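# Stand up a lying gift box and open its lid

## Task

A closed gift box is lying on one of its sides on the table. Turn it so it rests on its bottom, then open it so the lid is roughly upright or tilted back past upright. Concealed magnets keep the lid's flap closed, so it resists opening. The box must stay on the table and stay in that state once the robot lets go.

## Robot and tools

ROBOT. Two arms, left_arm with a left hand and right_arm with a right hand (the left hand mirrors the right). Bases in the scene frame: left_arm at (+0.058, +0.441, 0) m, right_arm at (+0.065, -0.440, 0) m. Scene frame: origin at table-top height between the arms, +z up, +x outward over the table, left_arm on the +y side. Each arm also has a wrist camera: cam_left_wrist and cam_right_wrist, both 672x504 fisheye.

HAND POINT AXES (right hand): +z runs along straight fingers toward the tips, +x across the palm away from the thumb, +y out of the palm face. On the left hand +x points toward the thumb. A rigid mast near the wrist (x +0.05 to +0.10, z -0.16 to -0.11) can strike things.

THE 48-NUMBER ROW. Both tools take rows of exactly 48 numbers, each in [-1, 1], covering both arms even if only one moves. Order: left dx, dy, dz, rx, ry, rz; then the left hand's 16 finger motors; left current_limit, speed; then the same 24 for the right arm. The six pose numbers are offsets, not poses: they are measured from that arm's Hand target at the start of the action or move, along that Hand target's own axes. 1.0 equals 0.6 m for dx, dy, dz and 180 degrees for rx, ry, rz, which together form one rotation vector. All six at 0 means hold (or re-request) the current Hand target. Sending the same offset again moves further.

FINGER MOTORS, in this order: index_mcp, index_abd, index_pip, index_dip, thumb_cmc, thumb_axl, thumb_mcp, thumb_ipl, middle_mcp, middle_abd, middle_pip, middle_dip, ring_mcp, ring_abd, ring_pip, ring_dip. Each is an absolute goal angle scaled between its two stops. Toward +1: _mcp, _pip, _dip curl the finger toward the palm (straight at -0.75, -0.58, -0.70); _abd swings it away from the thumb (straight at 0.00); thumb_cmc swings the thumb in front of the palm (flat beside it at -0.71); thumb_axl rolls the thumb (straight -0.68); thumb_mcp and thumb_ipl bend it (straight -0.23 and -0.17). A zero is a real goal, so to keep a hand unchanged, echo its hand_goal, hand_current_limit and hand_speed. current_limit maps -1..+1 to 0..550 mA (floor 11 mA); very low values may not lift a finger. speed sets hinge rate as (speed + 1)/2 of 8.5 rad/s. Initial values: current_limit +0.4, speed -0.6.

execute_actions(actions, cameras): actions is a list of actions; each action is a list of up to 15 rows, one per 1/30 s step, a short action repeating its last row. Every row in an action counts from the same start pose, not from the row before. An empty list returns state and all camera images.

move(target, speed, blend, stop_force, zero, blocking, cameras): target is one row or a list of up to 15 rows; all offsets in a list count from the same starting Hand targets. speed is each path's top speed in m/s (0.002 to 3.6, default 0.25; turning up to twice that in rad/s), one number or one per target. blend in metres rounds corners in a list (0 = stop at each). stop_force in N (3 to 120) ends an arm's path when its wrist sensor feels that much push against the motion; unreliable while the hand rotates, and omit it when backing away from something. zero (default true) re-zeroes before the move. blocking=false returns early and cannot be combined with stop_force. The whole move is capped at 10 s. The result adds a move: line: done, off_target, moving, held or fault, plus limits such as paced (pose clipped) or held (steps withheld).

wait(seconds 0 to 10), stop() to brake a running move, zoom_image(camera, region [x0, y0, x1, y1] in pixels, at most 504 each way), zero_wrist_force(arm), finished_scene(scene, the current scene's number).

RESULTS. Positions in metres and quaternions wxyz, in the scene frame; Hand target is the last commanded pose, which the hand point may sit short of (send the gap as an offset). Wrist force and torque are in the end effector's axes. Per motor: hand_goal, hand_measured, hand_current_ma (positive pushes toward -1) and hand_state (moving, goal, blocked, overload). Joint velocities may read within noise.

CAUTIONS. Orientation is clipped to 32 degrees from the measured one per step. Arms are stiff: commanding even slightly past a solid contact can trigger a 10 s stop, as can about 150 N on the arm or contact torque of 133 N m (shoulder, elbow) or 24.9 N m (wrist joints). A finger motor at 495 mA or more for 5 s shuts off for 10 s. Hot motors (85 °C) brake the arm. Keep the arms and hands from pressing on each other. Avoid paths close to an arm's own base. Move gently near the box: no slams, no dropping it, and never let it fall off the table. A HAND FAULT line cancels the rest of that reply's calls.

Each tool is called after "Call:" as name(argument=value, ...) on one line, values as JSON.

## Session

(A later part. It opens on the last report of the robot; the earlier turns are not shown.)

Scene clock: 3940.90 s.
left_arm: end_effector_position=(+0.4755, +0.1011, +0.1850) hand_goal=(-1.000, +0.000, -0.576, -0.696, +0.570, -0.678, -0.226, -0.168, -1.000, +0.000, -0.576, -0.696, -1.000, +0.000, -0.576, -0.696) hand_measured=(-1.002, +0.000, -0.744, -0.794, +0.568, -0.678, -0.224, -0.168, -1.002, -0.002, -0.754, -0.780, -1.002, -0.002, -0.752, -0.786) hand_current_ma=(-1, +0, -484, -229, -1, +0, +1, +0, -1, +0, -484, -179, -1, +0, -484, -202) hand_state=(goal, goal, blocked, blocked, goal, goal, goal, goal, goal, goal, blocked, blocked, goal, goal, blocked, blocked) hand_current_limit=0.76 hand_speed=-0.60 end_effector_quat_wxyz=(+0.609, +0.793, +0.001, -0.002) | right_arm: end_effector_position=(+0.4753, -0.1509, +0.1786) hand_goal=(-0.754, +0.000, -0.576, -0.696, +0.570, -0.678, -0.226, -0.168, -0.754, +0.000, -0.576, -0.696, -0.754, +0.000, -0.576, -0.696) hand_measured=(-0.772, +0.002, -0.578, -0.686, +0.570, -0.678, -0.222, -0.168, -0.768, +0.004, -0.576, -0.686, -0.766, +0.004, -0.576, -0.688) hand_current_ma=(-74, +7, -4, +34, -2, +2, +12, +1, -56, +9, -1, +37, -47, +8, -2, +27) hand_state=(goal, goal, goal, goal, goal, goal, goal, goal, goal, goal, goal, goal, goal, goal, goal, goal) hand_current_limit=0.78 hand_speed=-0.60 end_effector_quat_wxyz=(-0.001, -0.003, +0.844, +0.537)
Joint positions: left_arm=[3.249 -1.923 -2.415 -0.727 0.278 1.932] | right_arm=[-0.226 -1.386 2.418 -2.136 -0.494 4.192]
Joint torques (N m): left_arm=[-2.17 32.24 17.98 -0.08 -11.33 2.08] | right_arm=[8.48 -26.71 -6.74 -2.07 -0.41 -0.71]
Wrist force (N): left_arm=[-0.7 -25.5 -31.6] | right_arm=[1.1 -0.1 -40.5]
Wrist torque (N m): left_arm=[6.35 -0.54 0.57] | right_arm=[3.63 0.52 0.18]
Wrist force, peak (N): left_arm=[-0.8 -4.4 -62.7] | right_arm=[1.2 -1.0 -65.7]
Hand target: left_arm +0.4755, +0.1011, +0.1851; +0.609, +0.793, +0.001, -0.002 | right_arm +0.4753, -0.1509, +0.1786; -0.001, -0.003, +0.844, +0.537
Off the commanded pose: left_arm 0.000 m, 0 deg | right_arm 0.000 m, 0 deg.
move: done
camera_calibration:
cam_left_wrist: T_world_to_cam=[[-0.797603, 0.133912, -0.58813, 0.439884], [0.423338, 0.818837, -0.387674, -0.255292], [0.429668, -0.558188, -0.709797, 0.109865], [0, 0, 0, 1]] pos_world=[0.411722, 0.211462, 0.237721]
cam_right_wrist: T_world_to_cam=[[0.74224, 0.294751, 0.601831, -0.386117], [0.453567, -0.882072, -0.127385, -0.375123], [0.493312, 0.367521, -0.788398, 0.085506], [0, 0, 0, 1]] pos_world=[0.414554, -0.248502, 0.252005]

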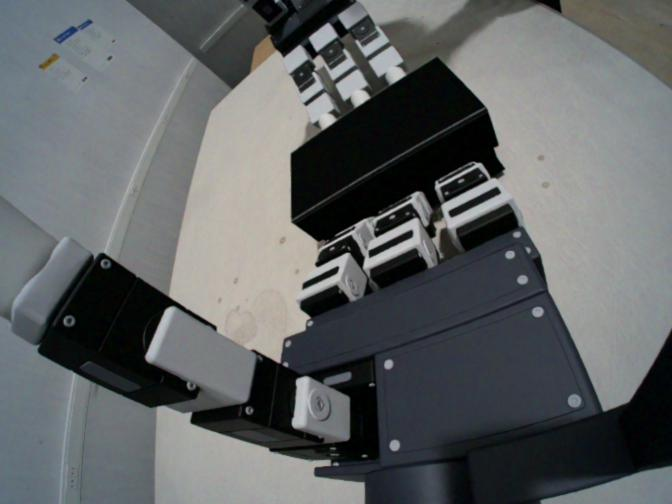

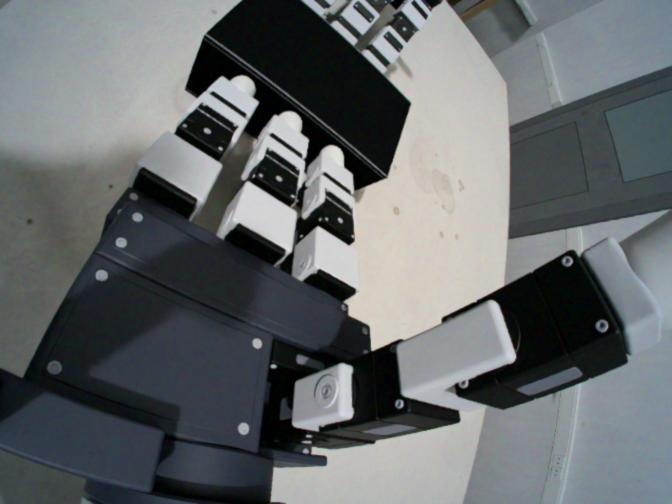

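Call:
move(target=[[0,-0.0117,-0.0435,0,0,0,-1,0,-0.576,-0.696,0.571,-0.678,-0.226,-0.168,-1,0,-0.576,-0.696,-1,0,-0.576,-0.696,0.76,-0.6,0,-0.0211,-0.0453,0,0,0,-0.754,0,-0.576,-0.696,0.571,-0.678,-0.226,-0.168,-0.754,0,-0.576,-0.696,-0.754,0,-0.576,-0.696,0.78,-0.6],[0.0172,-0.065,-0.029,0,-0.0063,-0.0236,-1,0,-0.576,-0.696,0.571,-0.678,-0.226,-0.168,-1,0,-0.576,-0.696,-1,0,-0.576,-0.696,0.76,-0.6,0,-0.0695,-0.0228,0,0,0,-0.754,0,-0.576,-0.696,0.571,-0.678,-0.226,-0.168,-0.754,0,-0.576,-0.696,-0.754,0,-0.576,-0.696,0.78,-0.6]], speed=0.08)

Call:
move(target=[[0,0.0116,0.0435,0,0,0,-1,0,-0.576,-0.696,0.571,-0.678,-0.226,-0.168,-1,0,-0.576,-0.696,-1,0,-0.576,-0.696,0.76,-0.6,0,0,0,0,0,0,-0.754,0,-0.576,-0.696,0.571,-0.678,-0.226,-0.168,-0.754,0,-0.576,-0.696,-0.754,0,-0.576,-0.696,0.78,-0.6]], speed=0.05)

Call:
move(target=[[0,0,0,0,0,0,-1,0,-0.576,-0.696,0.571,-0.678,-0.226,-0.168,-1,0,-0.576,-0.696,-1,0,-0.576,-0.696,0.76,-0.6,0,0.0493,0.1057,0,0,0,-0.754,0,-0.576,-0.696,0.571,-0.678,-0.226,-0.168,-0.754,0,-0.576,-0.696,-0.754,0,-0.576,-0.696,0.78,-0.6]], speed=0.025, stop_force=10)

Call:
move(target=[[0,0,0,0,0,0,-1,0,-0.576,-0.696,0.571,-0.678,-0.226,-0.168,-1,0,-0.576,-0.696,-1,0,-0.576,-0.696,0.76,-0.6,0,0.0176,0.0378,0,0,0,-0.754,0,-0.576,-0.696,0.571,-0.678,-0.226,-0.168,-0.754,0,-0.576,-0.696,-0.754,0,-0.576,-0.696,0.78,-0.6]], speed=0.01, stop_force=40, cameras=["all"])

Call:
zoom_image(camera="cam_left_wrist", region=[250, 30, 520, 250])

Scene clock: 3985.27 s.
left_arm: end_effector_position=(+0.4857, +0.1280, +0.1519) hand_goal=(-1.000, +0.000, -0.576, -0.696, +0.570, -0.678, -0.226, -0.168, -1.000, +0.000, -0.576, -0.696, -1.000, +0.000, -0.576, -0.696) hand_measured=(-1.000, +0.002, -0.578, -0.698, +0.568, -0.678, -0.224, -0.168, -1.000, +0.002, -0.582, -0.700, -1.000, +0.002, -0.582, -0.700) hand_current_ma=(+0, +1, +0, +0, -1, +0, +1, +0, +0, +1, -3, -1, +0, +0, -3, -1) hand_state=(goal, goal, goal, goal, goal, goal, goal, goal, goal, goal, goal, goal, goal, goal, goal, goal) hand_current_limit=0.76 hand_speed=-0.60 end_effector_quat_wxyz=(+0.609, +0.792, +0.024, -0.032) | right_arm: end_effector_position=(+0.4755, -0.1810, +0.1467) hand_goal=(-0.754, +0.000, -0.576, -0.696, +0.570, -0.678, -0.226, -0.168, -0.754, +0.000, -0.576, -0.696, -0.754, +0.000, -0.576, -0.696) hand_measured=(-0.772, +0.000, -0.578, -0.694, +0.570, -0.678, -0.222, -0.168, -0.768, +0.000, -0.578, -0.694, -0.766, +0.000, -0.578, -0.694) hand_current_ma=(-73, +0, -5, +7, -2, +2, +12, +1, -55, +2, -4, +7, -45, +2, -5, +6) hand_state=(goal, goal, goal, goal, goal, goal, goal, goal, goal, goal, goal, goal, goal, goal, goal, goal) hand_current_limit=0.78 hand_speed=-0.60 end_effector_quat_wxyz=(-0.001, -0.003, +0.844, +0.537)
Joint positions: left_arm=[3.315 -1.97 -2.378 -0.97 0.317 2.117] | right_arm=[-0.305 -1.312 2.422 -2.093 -0.533 4.053]
Joint torques (N m): left_arm=[-14.33 17.92 16.2 3.59 0.18 -1.71] | right_arm=[11.51 -7.95 -5.23 -3.93 3.8 1.71]
Wrist force (N): left_arm=[-0.3 0.7 -1.1] | right_arm=[1.4 1.9 -0.9]
Wrist torque (N m): left_arm=[0.46 -0.03 0.00] | right_arm=[0.48 -0.19 0.11]
Wrist force, peak (N): left_arm=[-0.7 -25.7 -31.9] | right_arm=[1.4 -0.4 -40.5]
Hand target: left_arm +0.4857, +0.1279, +0.1518; +0.609, +0.792, +0.024, -0.032 | right_arm +0.4755, -0.1810, +0.1466; -0.001, -0.003, +0.844, +0.537
Off the commanded pose: left_arm 0.000 m, 0 deg | right_arm 0.000 m, 0 deg.
move: done

Scene clock: 3986.67 s.
left_arm: end_effector_position=(+0.4857, +0.1010, +0.1518) hand_goal=(-1.000, +0.000, -0.576, -0.696, +0.570, -0.678, -0.226, -0.168, -1.000, +0.000, -0.576, -0.696, -1.000, +0.000, -0.576, -0.696) hand_measured=(-1.000, +0.002, -0.576, -0.698, +0.568, -0.678, -0.224, -0.168, -1.000, +0.002, -0.582, -0.700, -1.000, +0.004, -0.580, -0.698) hand_current_ma=(+0, +0, +0, +0, -1, +0, +1, +0, +0, +1, -3, -1, +0, +1, -1, +0) hand_state=(goal, goal, goal, goal, goal, goal, goal, goal, goal, goal, goal, goal, goal, goal, goal, goal) hand_current_limit=0.76 hand_speed=-0.60 end_effector_quat_wxyz=(+0.609, +0.792, +0.024, -0.032) | right_arm: end_effector_position=(+0.4755, -0.1810, +0.1466) hand_goal=(-0.754, +0.000, -0.576, -0.696, +0.570, -0.678, -0.226, -0.168, -0.754, +0.000, -0.576, -0.696, -0.754, +0.000, -0.576, -0.696) hand_measured=(-0.772, +0.000, -0.578, -0.694, +0.570, -0.678, -0.222, -0.168, -0.768, +0.000, -0.578, -0.694, -0.766, +0.000, -0.578, -0.694) hand_current_ma=(-73, +0, -5, +7, -2, +2, +12, +1, -55, +2, -4, +7, -45, +2, -5, +6) hand_state=(goal, goal, goal, goal, goal, goal, goal, goal, goal, goal, goal, goal, goal, goal, goal, goal) hand_current_limit=0.78 hand_speed=-0.60 end_effector_quat_wxyz=(-0.001, -0.003, +0.844, +0.537)
Joint positions: left_arm=[3.246 -2.021 -2.39 -0.716 0.284 1.916] | right_arm=[-0.305 -1.312 2.422 -2.094 -0.533 4.053]
Joint torques (N m): left_arm=[-14.47 18.48 2.63 3.66 -3.37 -1.39] | right_arm=[12.16 -9.32 -5.36 -3.81 3.71 1.62]
Wrist force (N): left_arm=[-0.6 1.3 -1.8] | right_arm=[1.0 1.8 -0.9]
Wrist torque (N m): left_arm=[0.49 -0.19 -0.05] | right_arm=[0.48 -0.15 0.08]
Wrist force, peak (N): left_arm=[-0.6 1.5 -2.0] | right_arm=[1.1 2.3 -1.0]
Hand target: left_arm +0.4857, +0.1009, +0.1518; +0.609, +0.792, +0.024, -0.032 | right_arm +0.4755, -0.1810, +0.1466; -0.001, -0.003, +0.844, +0.537
Off the commanded pose: left_arm 0.000 m, 0 deg | right_arm 0.000 m, 0 deg.
move: done

Scene clock: 3988.60 s.
left_arm: end_effector_position=(+0.4857, +0.1010, +0.1518) hand_goal=(-1.000, +0.000, -0.576, -0.696, +0.570, -0.678, -0.226, -0.168, -1.000, +0.000, -0.576, -0.696, -1.000, +0.000, -0.576, -0.696) hand_measured=(-1.000, +0.004, -0.578, -0.696, +0.568, -0.678, -0.224, -0.168, -1.000, +0.004, -0.584, -0.700, -1.000, +0.006, -0.582, -0.698) hand_current_ma=(+0, +1, -1, +0, -1, +0, +1, +0, +0, +1, -4, -1, +0, +2, -2, +0) hand_state=(goal, goal, goal, goal, goal, goal, goal, goal, goal, goal, goal, goal, goal, goal, goal, goal) hand_current_limit=0.76 hand_speed=-0.60 end_effector_quat_wxyz=(+0.609, +0.792, +0.024, -0.032) | right_arm: end_effector_position=(+0.4753, -0.1648, +0.1467) hand_goal=(-0.754, +0.000, -0.576, -0.696, +0.570, -0.678, -0.226, -0.168, -0.754, +0.000, -0.576, -0.696, -0.754, +0.000, -0.576, -0.696) hand_measured=(-0.772, -0.002, -0.580, -0.694, +0.570, -0.678, -0.222, -0.168, -0.768, -0.002, -0.578, -0.694, -0.766, +0.000, -0.578, -0.694) hand_current_ma=(-73, -8, -10, +6, -2, +2, +12, +1, -55, -4, -8, +6, -45, -2, -6, +6) hand_state=(goal, goal, goal, goal, goal, goal, goal, goal, goal, goal, goal, goal, goal, goal, goal, goal) hand_current_limit=0.78 hand_speed=-0.60 end_effector_quat_wxyz=(-0.002, -0.003, +0.843, +0.537)
Joint positions: left_arm=[3.246 -2.021 -2.39 -0.715 0.284 1.916] | right_arm=[-0.262 -1.299 2.431 -2.176 -0.511 4.124]
Joint torques (N m): left_arm=[-14.91 19.33 2.25 -0.65 0.27 -1.67] | right_arm=[-11 -37.35 -15.81 0.98 -0.68 -0.85]
Wrist force (N): left_arm=[-0.7 3.3 -9.3] | right_arm=[1.1 1.9 -7.1]
Wrist torque (N m): left_arm=[1.21 -0.21 -0.07] | right_arm=[0.99 -0.17 0.23]
Wrist force, peak (N): left_arm=[-1.4 5.1 -22.4] | right_arm=[1.5 0.1 -27.6]
Hand target: left_arm +0.4857, +0.1010, +0.1518; +0.609, +0.792, +0.024, -0.032 | right_arm +0.4753, -0.1648, +0.1467; -0.002, -0.003, +0.843, +0.537 (not the last commanded pose)
Off the commanded pose: left_arm 0.000 m, 0 deg | right_arm 0.054 m, 0 deg.
move: contact (right_arm)

Scene clock: 3990.10 s.
left_arm: end_effector_position=(+0.4857, +0.1010, +0.1518) hand_goal=(-1.000, +0.000, -0.576, -0.696, +0.570, -0.678, -0.226, -0.168, -1.000, +0.000, -0.576, -0.696, -1.000, +0.000, -0.576, -0.696) hand_measured=(-1.000, +0.004, -0.582, -0.694, +0.568, -0.678, -0.224, -0.168, -1.000, +0.004, -0.586, -0.700, -1.000, +0.006, -0.584, -0.698) hand_current_ma=(+0, +1, -3, +0, -1, +0, +1, +0, +0, +1, -5, -1, +0, +3, -4, +0) hand_state=(goal, goal, goal, goal, goal, goal, goal, goal, goal, goal, goal, goal, goal, goal, goal, goal) hand_current_limit=0.76 hand_speed=-0.60 end_effector_quat_wxyz=(+0.609, +0.792, +0.024, -0.032) | right_arm: end_effector_position=(+0.4754, -0.1631, +0.1468) hand_goal=(-0.754, +0.000, -0.576, -0.696, +0.570, -0.678, -0.226, -0.168, -0.754, +0.000, -0.576, -0.696, -0.754, +0.000, -0.576, -0.696) hand_measured=(-0.774, +0.000, -0.580, -0.692, +0.570, -0.678, -0.222, -0.168, -0.770, +0.002, -0.580, -0.692, -0.768, +0.002, -0.578, -0.694) hand_current_ma=(-83, +2, -12, +14, -2, +2, +12, +1, -63, +5, -10, +11, -51, +7, -8, +7) hand_state=(blocked, goal, goal, goal, goal, goal, goal, goal, goal, goal, goal, goal, goal, goal, goal, goal) hand_current_limit=0.78 hand_speed=-0.60 end_effector_quat_wxyz=(-0.001, -0.003, +0.844, +0.537)
Joint positions: left_arm=[3.246 -2.021 -2.39 -0.715 0.284 1.916] | right_arm=[-0.258 -1.297 2.432 -2.186 -0.509 4.132]
Joint torques (N m): left_arm=[-15.1 19.09 2.89 -0.57 0.47 -1.15] | right_arm=[1.05 -32.87 -9.64 2.69 -0.62 -0.79]
Wrist force (N): left_arm=[-1.3 10.8 -42.9] | right_arm=[1.2 0.0 -42.3]
Wrist torque (N m): left_arm=[4.38 -0.92 -0.29] | right_arm=[3.79 0.54 0.21]
Wrist force, peak (N): left_arm=[-1.4 11.0 -42.9] | right_arm=[1.3 -1.0 -58.3]
Hand target: left_arm +0.4857, +0.1010, +0.1518; +0.609, +0.792, +0.024, -0.032 | right_arm +0.4754, -0.1631, +0.1468; -0.001, -0.003, +0.844, +0.537 (not the last commanded pose)
Off the commanded pose: left_arm 0.000 m, 0 deg | right_arm 0.023 m, 0 deg.
move: contact (right_arm)
camera_calibration:
cam_left_wrist: T_world_to_cam=[[-0.840261, 0.134296, -0.525287, 0.439725], [0.392767, 0.818651, -0.418981, -0.25271], [0.373759, -0.558369, -0.740627, 0.113785], [0, 0, 0, 1]] pos_world=[0.426211, 0.211362, 0.209373]
cam_right_wrist: T_world_to_cam=[[0.741825, 0.294993, 0.602225, -0.363381], [0.454009, -0.881859, -0.127282, -0.390177], [0.49353, 0.367836, -0.788115, 0.0647494], [0, 0, 0, 1]] pos_world=[0.414753, -0.260703, 0.220205]

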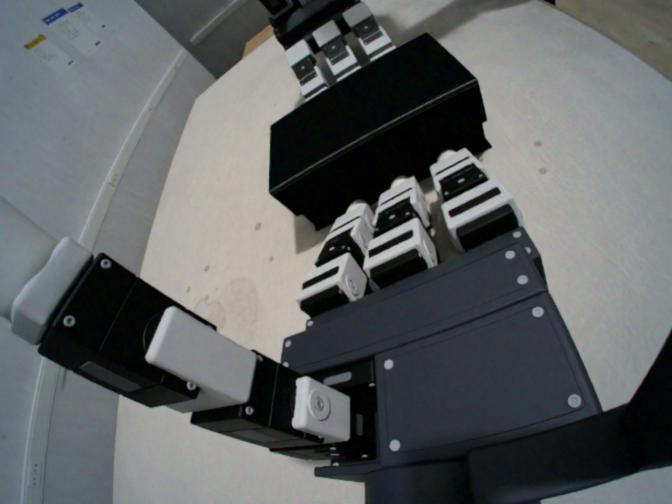

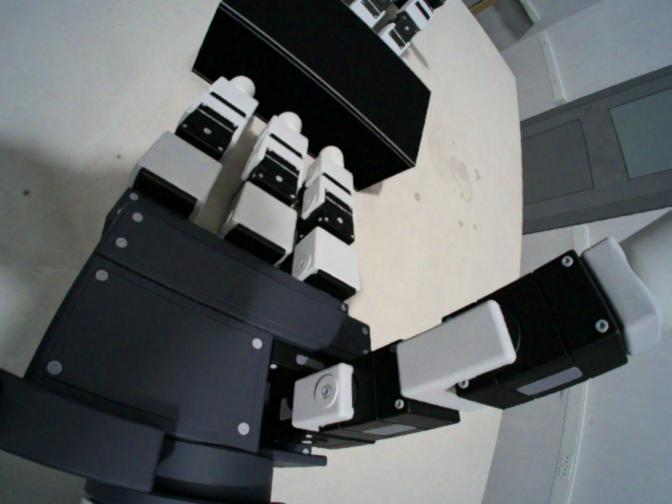

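Scaled by 1.867 from the camera's 672x504 image, which has a finer 960x720 frame.

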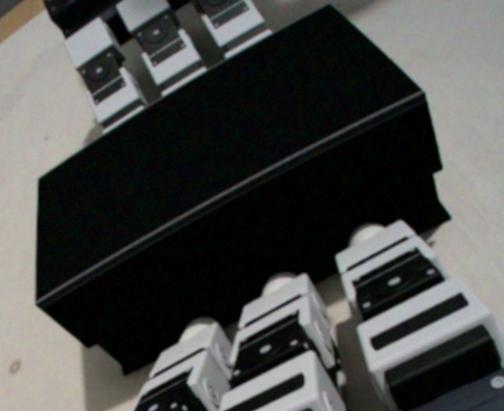

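Call:
move(target=[[0.0228,0.0025,-0.0007,0,-0.008,-0.03,-1,0,-0.576,-0.696,0.571,-0.678,-0.226,-0.168,-1,0,-0.576,-0.696,-1,0,-0.576,-0.696,0.76,-0.6,0,0,0,0,0,0,-0.754,0,-0.576,-0.696,0.571,-0.678,-0.226,-0.168,-0.754,0,-0.576,-0.696,-0.754,0,-0.576,-0.696,0.78,-0.6]], speed=0.02)

Call:
move(target=[[0.0228,0.0005,-0.0003,0,-0.008,-0.03,-1,0,-0.576,-0.696,0.571,-0.678,-0.226,-0.168,-1,0,-0.576,-0.696,-1,0,-0.576,-0.696,0.76,-0.6,0,0,0,0,0,0,-0.754,0,-0.576,-0.696,0.571,-0.678,-0.226,-0.168,-0.754,0,-0.576,-0.696,-0.754,0,-0.576,-0.696,0.78,-0.6]], speed=0.02, cameras=["all"])

Call:
zoom_image(camera="cam_left_wrist", region=[250, 30, 520, 250])

Scene clock: 4002.70 s.
left_arm: end_effector_position=(+0.4994, +0.1010, +0.1523) hand_goal=(-1.000, +0.000, -0.576, -0.696, +0.570, -0.678, -0.226, -0.168, -1.000, +0.000, -0.576, -0.696, -1.000, +0.000, -0.576, -0.696) hand_measured=(-1.000, +0.000, -0.582, -0.692, +0.568, -0.678, -0.224, -0.168, -1.000, +0.000, -0.596, -0.706, -1.000, +0.002, -0.600, -0.708) hand_current_ma=(+0, +0, -3, +1, -1, +0, +1, +0, +0, +0, -18, -5, +0, +0, -23, -8) hand_state=(goal, goal, goal, goal, goal, goal, goal, goal, goal, goal, blocked, goal, goal, goal, blocked, goal) hand_current_limit=0.76 hand_speed=-0.60 end_effector_quat_wxyz=(+0.607, +0.790, +0.054, -0.071) | right_arm: end_effector_position=(+0.4754, -0.1631, +0.1468) hand_goal=(-0.754, +0.000, -0.576, -0.696, +0.570, -0.678, -0.226, -0.168, -0.754, +0.000, -0.576, -0.696, -0.754, +0.000, -0.576, -0.696) hand_measured=(-0.774, +0.002, -0.580, -0.692, +0.570, -0.678, -0.222, -0.168, -0.770, +0.004, -0.580, -0.692, -0.768, +0.004, -0.578, -0.694) hand_current_ma=(-83, +5, -12, +14, -2, +2, +12, +1, -63, +8, -10, +11, -50, +10, -8, +7) hand_state=(blocked, goal, goal, goal, goal, goal, goal, goal, goal, goal, goal, goal, goal, goal, goal, goal) hand_current_limit=0.78 hand_speed=-0.60 end_effector_quat_wxyz=(-0.001, -0.003, +0.844, +0.537)
Joint positions: left_arm=[3.244 -2.007 -2.348 -0.846 0.291 1.893] | right_arm=[-0.258 -1.298 2.432 -2.186 -0.509 4.132]
Joint torques (N m): left_arm=[-24.14 27.23 12.94 -1.89 0.49 -1.08] | right_arm=[1.04 -30.16 -9.14 -0.82 -0.31 -0.7]
Wrist force (N): left_arm=[0.2 3.1 -23.8] | right_arm=[1.8 1.2 -28.0]
Wrist torque (N m): left_arm=[2.80 0.36 0.36] | right_arm=[2.65 -0.14 0.31]
Wrist force, peak (N): left_arm=[-1.2 10.9 -43.0] | right_arm=[1.1 0.0 -42.6]
Hand target: left_arm +0.4994, +0.1010, +0.1523; +0.607, +0.790, +0.054, -0.071 | right_arm +0.4754, -0.1631, +0.1468; -0.001, -0.003, +0.844, +0.537
Off the commanded pose: left_arm 0.000 m, 0 deg | right_arm 0.000 m, 0 deg.
move: done

Scene clock: 4005.57 s.
left_arm: end_effector_position=(+0.5129, +0.1011, +0.1502) hand_goal=(-1.000, +0.000, -0.576, -0.696, +0.570, -0.678, -0.226, -0.168, -1.000, +0.000, -0.576, -0.696, -1.000, +0.000, -0.576, -0.696) hand_measured=(-1.000, +0.000, -0.576, -0.688, +0.568, -0.678, -0.224, -0.168, -1.000, +0.000, -0.596, -0.706, -1.000, +0.000, -0.616, -0.718) hand_current_ma=(+0, +0, +0, +4, -1, +0, +1, +0, +0, +0, -18, -5, +0, +0, -55, -21) hand_state=(goal, goal, goal, goal, goal, goal, goal, goal, goal, goal, blocked, goal, goal, goal, blocked, blocked) hand_current_limit=0.76 hand_speed=-0.60 end_effector_quat_wxyz=(+0.604, +0.785, +0.083, -0.109) | right_arm: end_effector_position=(+0.4754, -0.1631, +0.1468) hand_goal=(-0.754, +0.000, -0.576, -0.696, +0.570, -0.678, -0.226, -0.168, -0.754, +0.000, -0.576, -0.696, -0.754, +0.000, -0.576, -0.696) hand_measured=(-0.774, +0.002, -0.580, -0.692, +0.570, -0.678, -0.222, -0.168, -0.770, +0.004, -0.580, -0.692, -0.766, +0.004, -0.578, -0.694) hand_current_ma=(-83, +7, -12, +14, -2, +2, +12, +1, -63, +11, -10, +11, -49, +11, -8, +7) hand_state=(blocked, goal, goal, goal, goal, goal, goal, goal, goal, goal, goal, goal, goal, goal, goal, goal) hand_current_limit=0.78 hand_speed=-0.60 end_effector_quat_wxyz=(-0.001, -0.003, +0.844, +0.537)
Joint positions: left_arm=[3.241 -2.004 -2.304 -0.968 0.297 1.871] | right_arm=[-0.258 -1.298 2.432 -2.186 -0.509 4.132]
Joint torques (N m): left_arm=[-29.46 26.02 9.52 -2.88 1.62 -2.26] | right_arm=[1.48 -29.61 -9.34 -2.37 -0.07 -0.75]
Wrist force (N): left_arm=[-0.2 7.3 -34.2] | right_arm=[1.7 1.1 -29.2]
Wrist torque (N m): left_arm=[3.74 0.67 0.57] | right_arm=[2.78 -0.33 0.30]
Wrist force, peak (N): left_arm=[-0.1 7.4 -34.2] | right_arm=[2.0 0.8 -29.7]
Hand target: left_arm +0.5130, +0.1011, +0.1502; +0.604, +0.785, +0.083, -0.109 | right_arm +0.4754, -0.1631, +0.1468; -0.001, -0.003, +0.844, +0.537
Off the commanded pose: left_arm 0.000 m, 0 deg | right_arm 0.000 m, 0 deg.
move: done
camera_calibration:
cam_left_wrist: T_world_to_cam=[[-0.926031, 0.134462, -0.352684, 0.479753], [0.304319, 0.818732, -0.486896, -0.208638], [0.223284, -0.558209, -0.799091, 0.188377], [0, 0, 0, 1]] pos_world=[0.465697, 0.211464, 0.218146]
cam_right_wrist: T_world_to_cam=[[0.741825, 0.294993, 0.602225, -0.363381], [0.454009, -0.881859, -0.127282, -0.390177], [0.49353, 0.367836, -0.788115, 0.0647494], [0, 0, 0, 1]] pos_world=[0.414753, -0.260703, 0.220205]

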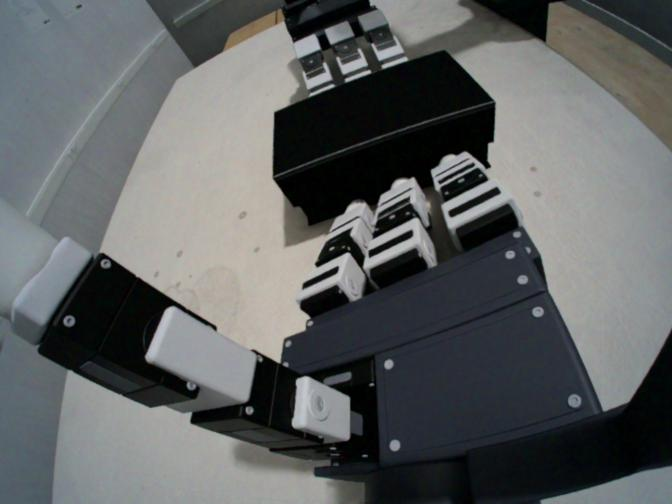

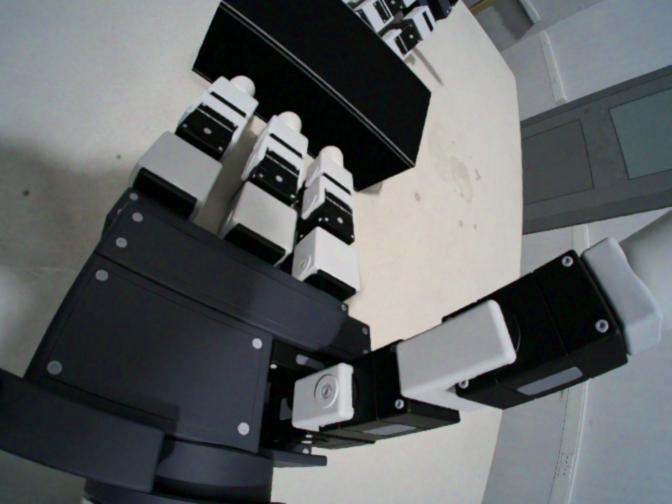

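Scaled by 1.867 from the camera's 672x504 image, which has a finer 960x720 frame.

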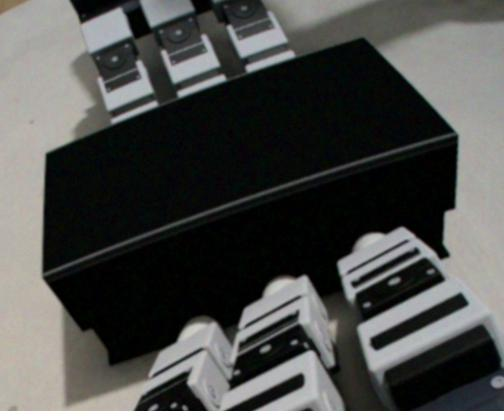

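Call:
move(target=[[0,-0.0117,-0.0435,0,0,0,-1,0,-0.576,-0.696,0.571,-0.678,-0.226,-0.168,-1,0,-0.576,-0.696,-1,0,-0.576,-0.696,0.76,-0.6,0,-0.0211,-0.0453,0,0,0,-0.754,0,-0.576,-0.696,0.571,-0.678,-0.226,-0.168,-0.754,0,-0.576,-0.696,-0.754,0,-0.576,-0.696,0.78,-0.6],[-0.0638,-0.0152,-0.0423,0,0.0224,0.0837,-1,0,-0.576,-0.696,0.571,-0.678,-0.226,-0.168,-1,0,-0.576,-0.696,-1,0,-0.576,-0.696,0.76,-0.6,0,0.175,-0.137,0.222,0,0,-0.754,0,-0.576,-0.696,0.571,-0.678,-0.226,-0.168,-0.754,0,-0.576,-0.696,-0.754,0,-0.576,-0.696,0.78,-0.6],[-0.0638,-0.0152,-0.0423,0,0.0224,0.0837,-1,0,-0.576,-0.696,0.571,-0.678,-0.226,-0.168,-1,0,-0.576,-0.696,-1,0,-0.576,-0.696,0.76,-0.6,0,0.215,0.0791,0.222,0,0,-0.754,0,-0.576,-0.696,0.571,-0.678,-0.226,-0.168,-0.754,0,-0.576,-0.696,-0.754,0,-0.576,-0.696,0.78,-0.6]], speed=0.12, blend=[0.005,0.01,0], cameras=["all"])

Call:
zoom_image(camera="cam_left_wrist", region=[220, 0, 520, 220])

Scene clock: 4042.73 s.
left_arm: end_effector_position=(+0.4755, +0.1280, +0.1584) hand_goal=(-1.000, +0.000, -0.576, -0.696, +0.570, -0.678, -0.226, -0.168, -1.000, +0.000, -0.576, -0.696, -1.000, +0.000, -0.576, -0.696) hand_measured=(-1.000, -0.002, -0.576, -0.694, +0.568, -0.678, -0.224, -0.168, -1.000, -0.002, -0.582, -0.700, -1.000, -0.004, -0.582, -0.700) hand_current_ma=(+0, +0, +0, +1, -1, +0, +1, +0, +0, +0, -3, -1, +0, -1, -3, -1) hand_state=(goal, goal, goal, goal, goal, goal, goal, goal, goal, goal, goal, goal, goal, goal, goal, goal) hand_current_limit=0.76 hand_speed=-0.60 end_effector_quat_wxyz=(+0.609, +0.793, +0.001, -0.002) | right_arm: end_effector_position=(+0.4746, -0.0657, +0.2437) hand_goal=(-0.754, +0.000, -0.576, -0.696, +0.570, -0.678, -0.226, -0.168, -0.754, +0.000, -0.576, -0.696, -0.754, +0.000, -0.576, -0.696) hand_measured=(-0.762, +0.002, -0.580, -0.694, +0.570, -0.678, -0.222, -0.168, -0.760, +0.004, -0.578, -0.694, -0.760, +0.002, -0.578, -0.694) hand_current_ma=(-30, +7, -9, +7, -2, +2, +12, +1, -24, +8, -9, +7, -24, +7, -8, +7) hand_state=(goal, goal, goal, goal, goal, goal, goal, goal, goal, goal, goal, goal, goal, goal, goal, goal) hand_current_limit=0.78 hand_speed=-0.60 end_effector_quat_wxyz=(+0.000, -0.003, +0.976, +0.217) end_effector_velocity=(+0.000, +0.001, +0.000) end_effector_angular_velocity=(+0.000, -0.001, -0.001)
Joint positions: left_arm=[3.319 -1.953 -2.408 -0.913 0.309 2.15] | right_arm=[0.172 -1.649 2.12 -2.117 -1.14 4.888]
Joint velocities: left_arm=[within noise] | right_arm=[0.003 0.002 0 -0.005 -0.001 0.004]
Joint torques (N m): left_arm=[14.97 28.17 3.64 3.62 -3.26 0.2] | right_arm=[10.4 -4.01 -27.59 -4.82 -1.23 1.81]
Wrist force (N): left_arm=[-0.4 0.6 -1.0] | right_arm=[0.1 1.3 -1.2]
Wrist torque (N m): left_arm=[0.51 -0.01 -0.09] | right_arm=[0.37 -0.03 -0.05]
Wrist force, peak (N): left_arm=[-0.4 7.3 -34.5] | right_arm=[1.9 0.9 -29.8]
Hand target: left_arm +0.4755, +0.1280, +0.1584; +0.609, +0.793, +0.001, -0.002 | right_arm +0.4747, -0.0655, +0.2436; +0.000, -0.003, +0.976, +0.217
Off the commanded pose: left_arm 0.000 m, 0 deg | right_arm 0.000 m, 0 deg.
move: done
camera_calibration:
cam_left_wrist: T_world_to_cam=[[-0.797346, 0.134008, -0.588456, 0.42058], [0.423621, 0.818752, -0.387545, -0.287755], [0.429866, -0.55829, -0.709597, 0.1059], [0, 0, 0, 1]] pos_world=[0.411724, 0.238362, 0.211121]
cam_right_wrist: T_world_to_cam=[[0.74006, 0.613526, 0.275495, -0.348478], [0.452591, -0.757324, 0.470767, -0.42845], [0.497467, -0.223709, -0.838141, 0.0771031], [0, 0, 0, 1]] pos_world=[0.413451, -0.0934267, 0.362328]

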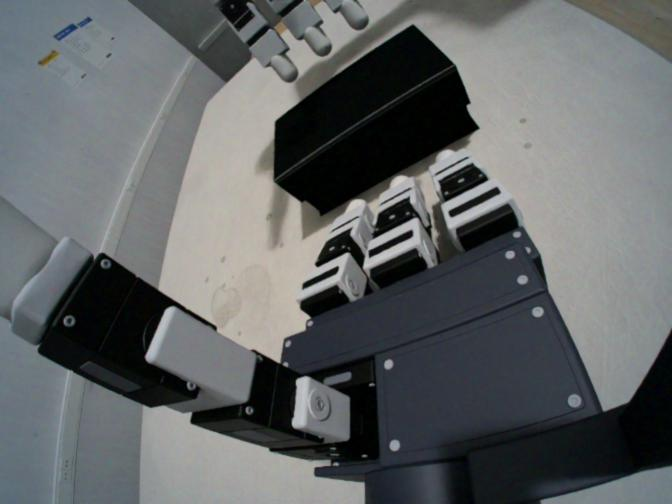

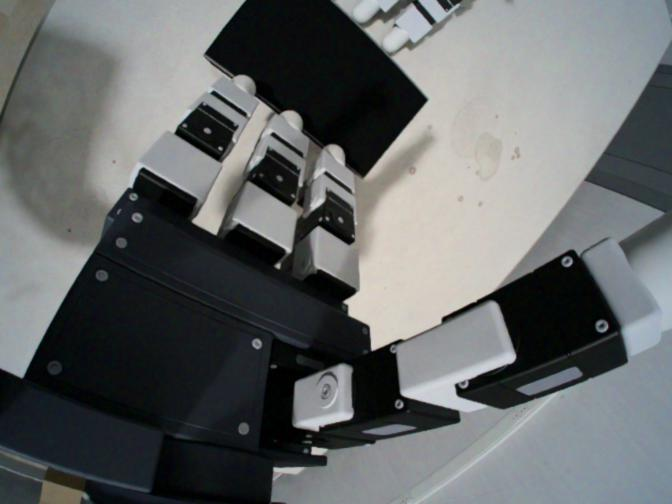

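Scaled by 1.680 from the camera's 672x504 image, which has a finer 960x720 frame.

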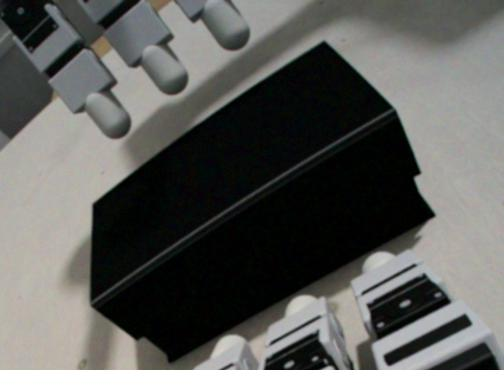

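Call:
move(target=[[0,0,0,0,0,0,-1,0,-0.576,-0.696,0.571,-0.678,-0.226,-0.168,-1,0,-0.576,-0.696,-1,0,-0.576,-0.696,0.76,-0.6,0,-0.0247,0.0528,0,0,0,-0.754,0,-0.576,-0.696,0.571,-0.678,-0.226,-0.168,-0.754,0,-0.576,-0.696,-0.754,0,-0.576,-0.696,0.78,-0.6]], speed=0.025, stop_force=8, cameras=["cam_right_wrist"])

Call:
zoom_image(camera="cam_right_wrist", region=[190, 0, 450, 200])

Scene clock: 4052.90 s.
left_arm: end_effector_position=(+0.4755, +0.1280, +0.1584) hand_goal=(-1.000, +0.000, -0.576, -0.696, +0.570, -0.678, -0.226, -0.168, -1.000, +0.000, -0.576, -0.696, -1.000, +0.000, -0.576, -0.696) hand_measured=(-1.000, -0.002, -0.576, -0.694, +0.568, -0.678, -0.224, -0.168, -1.000, -0.002, -0.582, -0.700, -1.000, -0.004, -0.582, -0.700) hand_current_ma=(+0, +0, +0, +1, -1, +0, +1, +0, +0, +0, -3, -1, +0, -1, -3, -1) hand_state=(goal, goal, goal, goal, goal, goal, goal, goal, goal, goal, goal, goal, goal, goal, goal, goal) hand_current_limit=0.76 hand_speed=-0.60 end_effector_quat_wxyz=(+0.609, +0.793, +0.001, -0.002) | right_arm: end_effector_position=(+0.4746, -0.0655, +0.2193) hand_goal=(-0.754, +0.000, -0.576, -0.696, +0.570, -0.678, -0.226, -0.168, -0.754, +0.000, -0.576, -0.696, -0.754, +0.000, -0.576, -0.696) hand_measured=(-0.752, +0.000, -0.574, -0.694, +0.570, -0.678, -0.222, -0.168, -0.754, +0.002, -0.574, -0.694, -0.754, +0.000, -0.574, -0.694) hand_current_ma=(+5, +2, +4, +8, -2, +2, +12, +1, -1, +3, +4, +7, -1, +2, +3, +7) hand_state=(goal, goal, goal, goal, goal, goal, goal, goal, goal, goal, goal, goal, goal, goal, goal, goal) hand_current_limit=0.78 hand_speed=-0.60 end_effector_quat_wxyz=(+0.000, -0.003, +0.976, +0.216)
Joint positions: left_arm=[3.319 -1.953 -2.408 -0.913 0.309 2.15] | right_arm=[0.173 -1.616 2.16 -2.19 -1.14 4.889]
Joint torques (N m): left_arm=[14.62 25.56 2.59 3.57 -3.34 -1.3] | right_arm=[-3.09 -33.34 -26.54 -0.12 -1.23 0.2]
Wrist force (N): left_arm=[-0.3 0.2 -0.9] | right_arm=[0.5 1.5 -1.6]
Wrist torque (N m): left_arm=[0.46 -0.01 -0.07] | right_arm=[0.41 -0.08 0.00]
Wrist force, peak (N): left_arm=[-0.3 0.4 -1.1] | right_arm=[1.3 2.4 -18.3]
Hand target: left_arm +0.4755, +0.1280, +0.1584; +0.609, +0.793, +0.001, -0.002 | right_arm +0.4746, -0.0655, +0.2193; +0.000, -0.003, +0.976, +0.216 (not the last commanded pose)
Off the commanded pose: left_arm 0.000 m, 0 deg | right_arm 0.011 m, 0 deg.
move: contact (right_arm)
camera_calibration:
cam_right_wrist: T_world_to_cam=[[0.740027, 0.613617, 0.275382, -0.341785], [0.452655, -0.757223, 0.470868, -0.416986], [0.497458, -0.223802, -0.838122, 0.0567472], [0, 0, 0, 1]] pos_world=[0.413451, -0.0933268, 0.338028]
Images, in order (width x height): cam_right_wrist 672x504.

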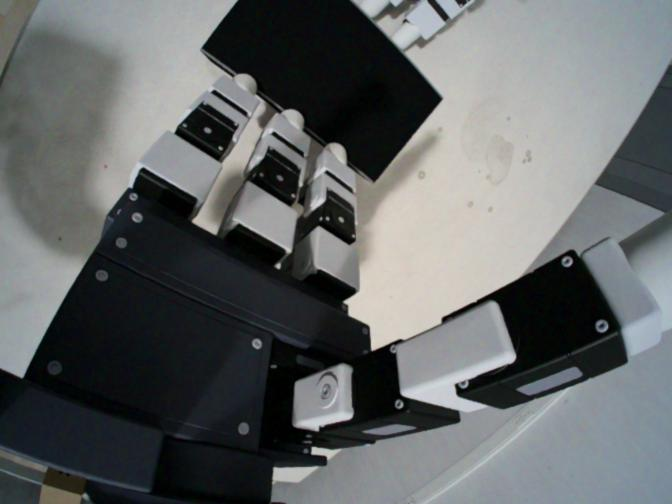

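Scaled by 1.938 from the camera's 672x504 image, which has a finer 960x720 frame.

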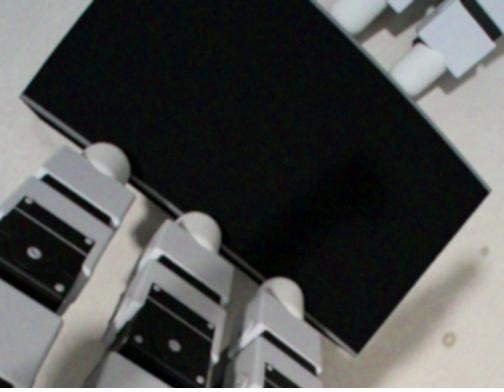

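Call:
move(target=[[0,0.0108,0.0403,0,0,0,-1,0,-0.576,-0.696,0.571,-0.678,-0.226,-0.168,-1,0,-0.576,-0.696,-1,0,-0.576,-0.696,0.76,-0.6,0,0,0,0,0,0,-0.754,0,-0.576,-0.696,0.571,-0.678,-0.226,-0.168,-0.754,0,-0.576,-0.696,-0.754,0,-0.576,-0.696,0.78,-0.6]], speed=0.04, stop_force=5)

Call:
move(target=[[0,0,0,0,0,0,-1,0,-0.576,-0.696,0.571,-0.678,-0.226,-0.168,-1,0,-0.576,-0.696,-1,0,-0.576,-0.696,0.76,-0.6,0,0.005,0.05,0,0,0,-0.754,0,-0.576,-0.696,0.571,-0.678,-0.226,-0.168,-0.754,0,-0.576,-0.696,-0.754,0,-0.576,-0.696,0.78,-0.6]], speed=0.01, stop_force=30)

Call:
move(target=[[0,0.0145,-0.0039,0,0,0,-1,0,-0.576,-0.696,0.571,-0.678,-0.226,-0.168,-1,0,-0.576,-0.696,-1,0,-0.576,-0.696,0.76,-0.6,0,0,0,0,0,0,-0.754,0,-0.576,-0.696,0.571,-0.678,-0.226,-0.168,-0.754,0,-0.576,-0.696,-0.754,0,-0.576,-0.696,0.78,-0.6]], speed=0.01, cameras=["all"])

Call:
zoom_image(camera="cam_left_wrist", region=[220, 0, 520, 220])

Call:
zoom_image(camera="cam_right_wrist", region=[190, 0, 450, 200])

Scene clock: 4067.03 s.
left_arm: end_effector_position=(+0.4755, +0.1029, +0.1585) hand_goal=(-1.000, +0.000, -0.576, -0.696, +0.570, -0.678, -0.226, -0.168, -1.000, +0.000, -0.576, -0.696, -1.000, +0.000, -0.576, -0.696) hand_measured=(-1.000, +0.002, -0.576, -0.694, +0.568, -0.678, -0.224, -0.168, -1.000, -0.002, -0.582, -0.700, -1.000, +0.000, -0.582, -0.698) hand_current_ma=(+0, +0, +0, +1, -1, +0, +1, +0, +0, +0, -3, -1, +0, +0, -3, -1) hand_state=(goal, goal, goal, goal, goal, goal, goal, goal, goal, goal, goal, goal, goal, goal, goal, goal) hand_current_limit=0.76 hand_speed=-0.60 end_effector_quat_wxyz=(+0.609, +0.793, +0.001, -0.002) | right_arm: end_effector_position=(+0.4746, -0.0655, +0.2193) hand_goal=(-0.754, +0.000, -0.576, -0.696, +0.570, -0.678, -0.226, -0.168, -0.754, +0.000, -0.576, -0.696, -0.754, +0.000, -0.576, -0.696) hand_measured=(-0.756, +0.000, -0.576, -0.694, +0.570, -0.678, -0.222, -0.168, -0.756, +0.000, -0.576, -0.694, -0.754, +0.000, -0.574, -0.694) hand_current_ma=(-5, +1, +3, +6, -2, +2, +12, +1, -6, +2, +2, +5, -1, +2, +3, +7) hand_state=(goal, goal, goal, goal, goal, goal, goal, goal, goal, goal, goal, goal, goal, goal, goal, goal) hand_current_limit=0.78 hand_speed=-0.60 end_effector_quat_wxyz=(+0.000, -0.003, +0.976, +0.216)
Joint positions: left_arm=[3.254 -2.007 -2.419 -0.655 0.28 1.949] | right_arm=[0.173 -1.616 2.16 -2.19 -1.14 4.889]
Joint torques (N m): left_arm=[-14.76 17.5 1.37 3.77 -3.36 -1.64] | right_arm=[11.79 -31.92 -24.17 -0.2 -1.12 1.13]
Wrist force (N): left_arm=[-0.7 1.3 -3.3] | right_arm=[-0.2 1.4 -3.2]
Wrist torque (N m): left_arm=[0.60 -0.18 -0.06] | right_arm=[0.57 -0.09 -0.06]
Wrist force, peak (N): left_arm=[-0.8 1.6 -3.4] | right_arm=[0.1 1.5 -3.3]
Hand target: left_arm +0.4755, +0.1029, +0.1585; +0.609, +0.793, +0.001, -0.002 | right_arm +0.4746, -0.0655, +0.2193; +0.000, -0.003, +0.976, +0.216
Off the commanded pose: left_arm 0.000 m, 0 deg | right_arm 0.000 m, 0 deg.
move: done

Scene clock: 4068.50 s.
left_arm: end_effector_position=(+0.4755, +0.1029, +0.1585) hand_goal=(-1.000, +0.000, -0.576, -0.696, +0.570, -0.678, -0.226, -0.168, -1.000, +0.000, -0.576, -0.696, -1.000, +0.000, -0.576, -0.696) hand_measured=(-1.000, +0.002, -0.576, -0.694, +0.568, -0.678, -0.224, -0.168, -1.000, -0.002, -0.582, -0.700, -1.000, +0.000, -0.582, -0.698) hand_current_ma=(+0, +0, +0, +1, -1, +0, +1, +0, +0, +0, -3, -1, +0, +0, -3, -1) hand_state=(goal, goal, goal, goal, goal, goal, goal, goal, goal, goal, goal, goal, goal, goal, goal, goal) hand_current_limit=0.76 hand_speed=-0.60 end_effector_quat_wxyz=(+0.609, +0.793, +0.001, -0.002) | right_arm: end_effector_position=(+0.4747, -0.0647, +0.2181) hand_goal=(-0.754, +0.000, -0.576, -0.696, +0.570, -0.678, -0.226, -0.168, -0.754, +0.000, -0.576, -0.696, -0.754, +0.000, -0.576, -0.696) hand_measured=(-0.758, +0.004, -0.578, -0.696, +0.570, -0.678, -0.222, -0.168, -0.758, +0.004, -0.578, -0.696, -0.756, +0.004, -0.576, -0.694) hand_current_ma=(-13, +11, -4, +1, -2, +2, +12, +1, -13, +12, -4, +2, -7, +13, +1, +5) hand_state=(goal, goal, goal, goal, goal, goal, goal, goal, goal, goal, goal, goal, goal, goal, goal, goal) hand_current_limit=0.78 hand_speed=-0.60 end_effector_quat_wxyz=(+0.000, -0.003, +0.976, +0.217)
Joint positions: left_arm=[3.254 -2.007 -2.419 -0.655 0.28 1.949] | right_arm=[0.175 -1.613 2.162 -2.196 -1.141 4.891]
Joint torques (N m): left_arm=[-14.61 17.65 1.86 3.81 -3.28 -1.66] | right_arm=[-8.4 -19.92 -15.5 2.58 1.33 -0.73]
Wrist force (N): left_arm=[-0.7 1.4 -3.4] | right_arm=[1.0 1.7 -33.8]
Wrist torque (N m): left_arm=[0.60 -0.19 -0.06] | right_arm=[2.93 0.47 0.08]
Wrist force, peak (N): left_arm=[-0.9 1.5 -3.7] | right_arm=[0.6 1.1 -43.2]
Hand target: left_arm +0.4755, +0.1029, +0.1585; +0.609, +0.793, +0.001, -0.002 | right_arm +0.4747, -0.0647, +0.2181; +0.000, -0.003, +0.976, +0.217 (not the last commanded pose)
Off the commanded pose: left_arm 0.000 m, 0 deg | right_arm 0.029 m, 0 deg.
move: contact (right_arm)

Scene clock: 4069.80 s.
left_arm: end_effector_position=(+0.4755, +0.1029, +0.1674) hand_goal=(-1.000, +0.000, -0.576, -0.696, +0.570, -0.678, -0.226, -0.168, -1.000, +0.000, -0.576, -0.696, -1.000, +0.000, -0.576, -0.696) hand_measured=(-1.000, +0.002, -0.580, -0.696, +0.568, -0.678, -0.224, -0.168, -1.000, -0.002, -0.582, -0.700, -1.000, +0.000, -0.586, -0.700) hand_current_ma=(+0, +0, -1, +0, -1, +0, +1, +0, +0, +0, -3, -1, +0, +0, -6, -1) hand_state=(goal, goal, goal, goal, goal, goal, goal, goal, goal, goal, goal, goal, goal, goal, goal, goal) hand_current_limit=0.76 hand_speed=-0.60 end_effector_quat_wxyz=(+0.609, +0.793, +0.001, -0.002) | right_arm: end_effector_position=(+0.4747, -0.0647, +0.2181) hand_goal=(-0.754, +0.000, -0.576, -0.696, +0.570, -0.678, -0.226, -0.168, -0.754, +0.000, -0.576, -0.696, -0.754, +0.000, -0.576, -0.696) hand_measured=(-0.756, +0.004, -0.578, -0.696, +0.570, -0.678, -0.222, -0.168, -0.758, +0.004, -0.578, -0.696, -0.756, +0.004, -0.576, -0.694) hand_current_ma=(-9, +11, -3, +1, -2, +2, +12, +1, -11, +12, -3, +2, -4, +13, +1, +5) hand_state=(goal, goal, goal, goal, goal, goal, goal, goal, goal, goal, goal, goal, goal, goal, goal, goal) hand_current_limit=0.78 hand_speed=-0.60 end_effector_quat_wxyz=(+0.000, -0.003, +0.976, +0.217)
Joint positions: left_arm=[3.254 -1.977 -2.418 -0.686 0.279 1.949] | right_arm=[0.175 -1.613 2.162 -2.196 -1.141 4.891]
Joint torques (N m): left_arm=[-7.65 30.46 16.5 -0.02 -2.64 2.02] | right_arm=[-8.68 -19.75 -14.89 1.74 2.48 -0.76]
Wrist force (N): left_arm=[-0.2 -1.2 -1.5] | right_arm=[0.4 1.8 -30.7]
Wrist torque (N m): left_arm=[0.64 -0.08 0.05] | right_arm=[2.66 0.40 0.04]
Wrist force, peak (N): left_arm=[-0.9 1.6 -3.3] | right_arm=[1.1 1.7 -33.8]
Hand target: left_arm +0.4755, +0.1030, +0.1675; +0.609, +0.793, +0.001, -0.002 | right_arm +0.4747, -0.0647, +0.2181; +0.000, -0.003, +0.976, +0.217
Off the commanded pose: left_arm 0.000 m, 0 deg | right_arm 0.000 m, 0 deg.
move: done
camera_calibration:
cam_left_wrist: T_world_to_cam=[[-0.797346, 0.134008, -0.588456, 0.429226], [0.423621, 0.818752, -0.387545, -0.263799], [0.429866, -0.55829, -0.709597, 0.0983287], [0, 0, 0, 1]] pos_world=[0.411724, 0.213362, 0.220121]
cam_right_wrist: T_world_to_cam=[[0.739881, 0.61355, 0.275921, -0.342106], [0.452333, -0.757304, 0.471048, -0.415627], [0.497967, -0.223711, -0.837844, 0.0555627], [0, 0, 0, 1]] pos_world=[0.413451, -0.0924267, 0.336727]

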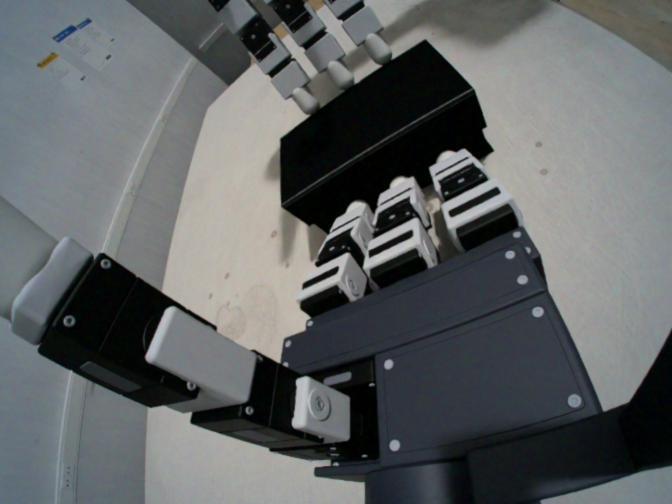

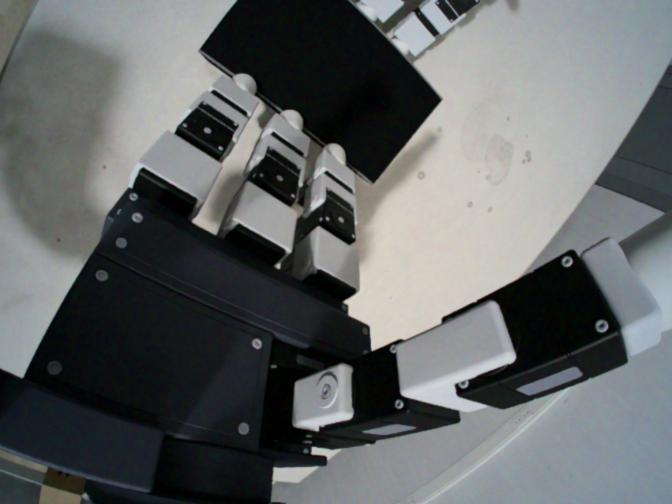

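Scaled by 1.680 from the camera's 672x504 image, which has a finer 960x720 frame.

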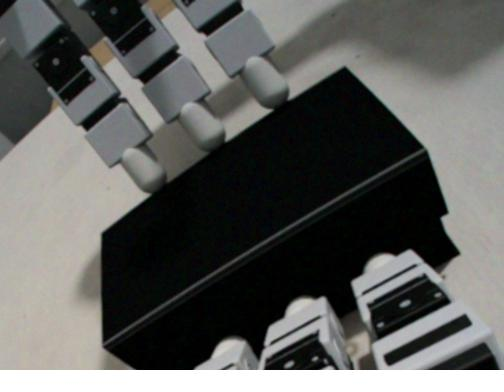

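Scaled by 1.938 from the camera's 672x504 image, which has a finer 960x720 frame.

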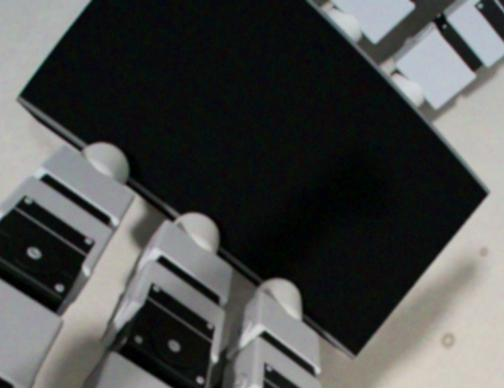

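Call:
move(target=[[0,0.014,-0.0006,0,0,0,-1,0,-0.576,-0.696,0.571,-0.678,-0.226,-0.168,-1,0,-0.576,-0.696,-1,0,-0.576,-0.696,0.76,-0.6,0,0,0,0,0,0,-0.754,0,-0.576,-0.696,0.571,-0.678,-0.226,-0.168,-0.754,0,-0.576,-0.696,-0.754,0,-0.576,-0.696,0.78,-0.6]], speed=0.01, cameras=["all"])

Call:
zoom_image(camera="cam_left_wrist", region=[220, 0, 520, 220])

Scene clock: 4078.30 s.
left_arm: end_effector_position=(+0.4756, +0.1012, +0.1755) hand_goal=(-1.000, +0.000, -0.576, -0.696, +0.570, -0.678, -0.226, -0.168, -1.000, +0.000, -0.576, -0.696, -1.000, +0.000, -0.576, -0.696) hand_measured=(-1.000, +0.002, -0.610, -0.714, +0.568, -0.678, -0.224, -0.168, -1.000, -0.002, -0.614, -0.714, -1.000, +0.000, -0.616, -0.716) hand_current_ma=(+0, +0, -40, -15, -1, +0, +1, +0, +0, +0, -48, -15, +0, +0, -53, -19) hand_state=(goal, goal, blocked, goal, goal, goal, goal, goal, goal, goal, blocked, goal, goal, goal, blocked, blocked) hand_current_limit=0.76 hand_speed=-0.60 end_effector_quat_wxyz=(+0.609, +0.793, +0.001, -0.002) | right_arm: end_effector_position=(+0.4747, -0.0647, +0.2181) hand_goal=(-0.754, +0.000, -0.576, -0.696, +0.570, -0.678, -0.226, -0.168, -0.754, +0.000, -0.576, -0.696, -0.754, +0.000, -0.576, -0.696) hand_measured=(-0.754, +0.004, -0.576, -0.696, +0.570, -0.678, -0.222, -0.168, -0.754, +0.004, -0.576, -0.696, -0.754, +0.004, -0.576, -0.694) hand_current_ma=(-1, +9, -1, +1, -2, +2, +12, +1, -3, +10, -1, +2, +2, +10, +3, +5) hand_state=(goal, goal, goal, goal, goal, goal, goal, goal, goal, goal, goal, goal, goal, goal, goal, goal) hand_current_limit=0.78 hand_speed=-0.60 end_effector_quat_wxyz=(+0.000, -0.003, +0.976, +0.217)
Joint positions: left_arm=[3.249 -1.954 -2.417 -0.695 0.278 1.934] | right_arm=[0.175 -1.613 2.162 -2.196 -1.141 4.891]
Joint torques (N m): left_arm=[-17.17 30.87 18.05 0.08 -6.15 -1.67] | right_arm=[-8.71 -20.27 -15.16 -0.93 2.29 -0.75]
Wrist force (N): left_arm=[-0.3 -8.0 -5.8] | right_arm=[0.1 1.4 -26.0]
Wrist torque (N m): left_arm=[1.69 -0.14 0.20] | right_arm=[2.30 0.30 0.01]
Wrist force, peak (N): left_arm=[-0.2 -8.1 -5.8] | right_arm=[0.8 1.7 -31.0]
Hand target: left_arm +0.4756, +0.1012, +0.1757; +0.609, +0.793, +0.001, -0.002 | right_arm +0.4747, -0.0647, +0.2181; +0.000, -0.003, +0.976, +0.217
Off the commanded pose: left_arm 0.000 m, 0 deg | right_arm 0.000 m, 0 deg.
move: done
camera_calibration:
cam_left_wrist: T_world_to_cam=[[-0.797346, 0.134008, -0.588456, 0.434313], [0.423621, 0.818752, -0.387545, -0.259228], [0.429866, -0.55829, -0.709597, 0.103029], [0, 0, 0, 1]] pos_world=[0.411824, 0.211562, 0.228221]
cam_right_wrist: T_world_to_cam=[[0.739881, 0.61355, 0.275921, -0.342106], [0.452333, -0.757304, 0.471048, -0.415627], [0.497967, -0.223711, -0.837844, 0.0555627], [0, 0, 0, 1]] pos_world=[0.413451, -0.0924267, 0.336727]

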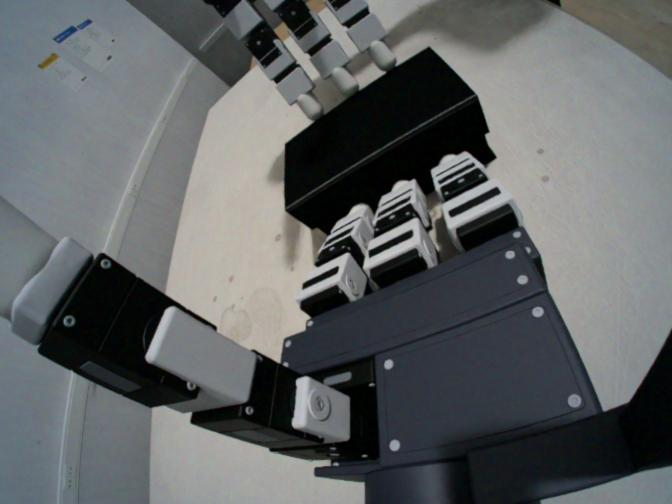

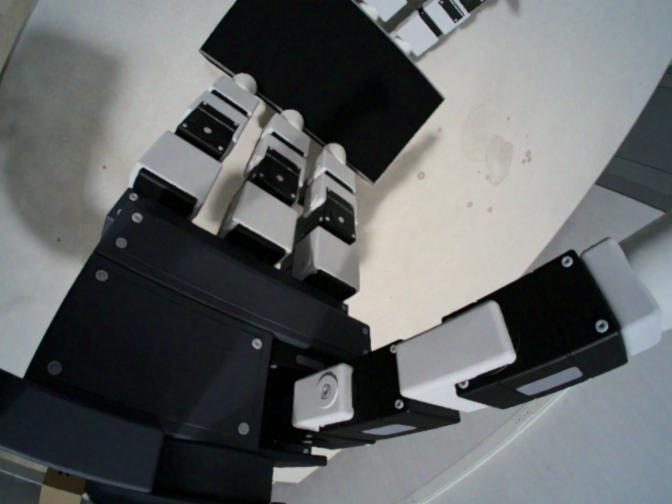

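Scaled by 1.680 from the camera's 672x504 image, which has a finer 960x720 frame.

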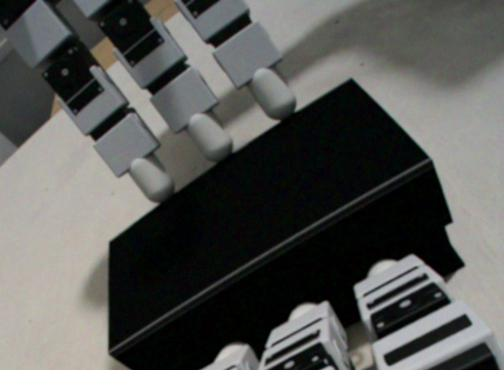

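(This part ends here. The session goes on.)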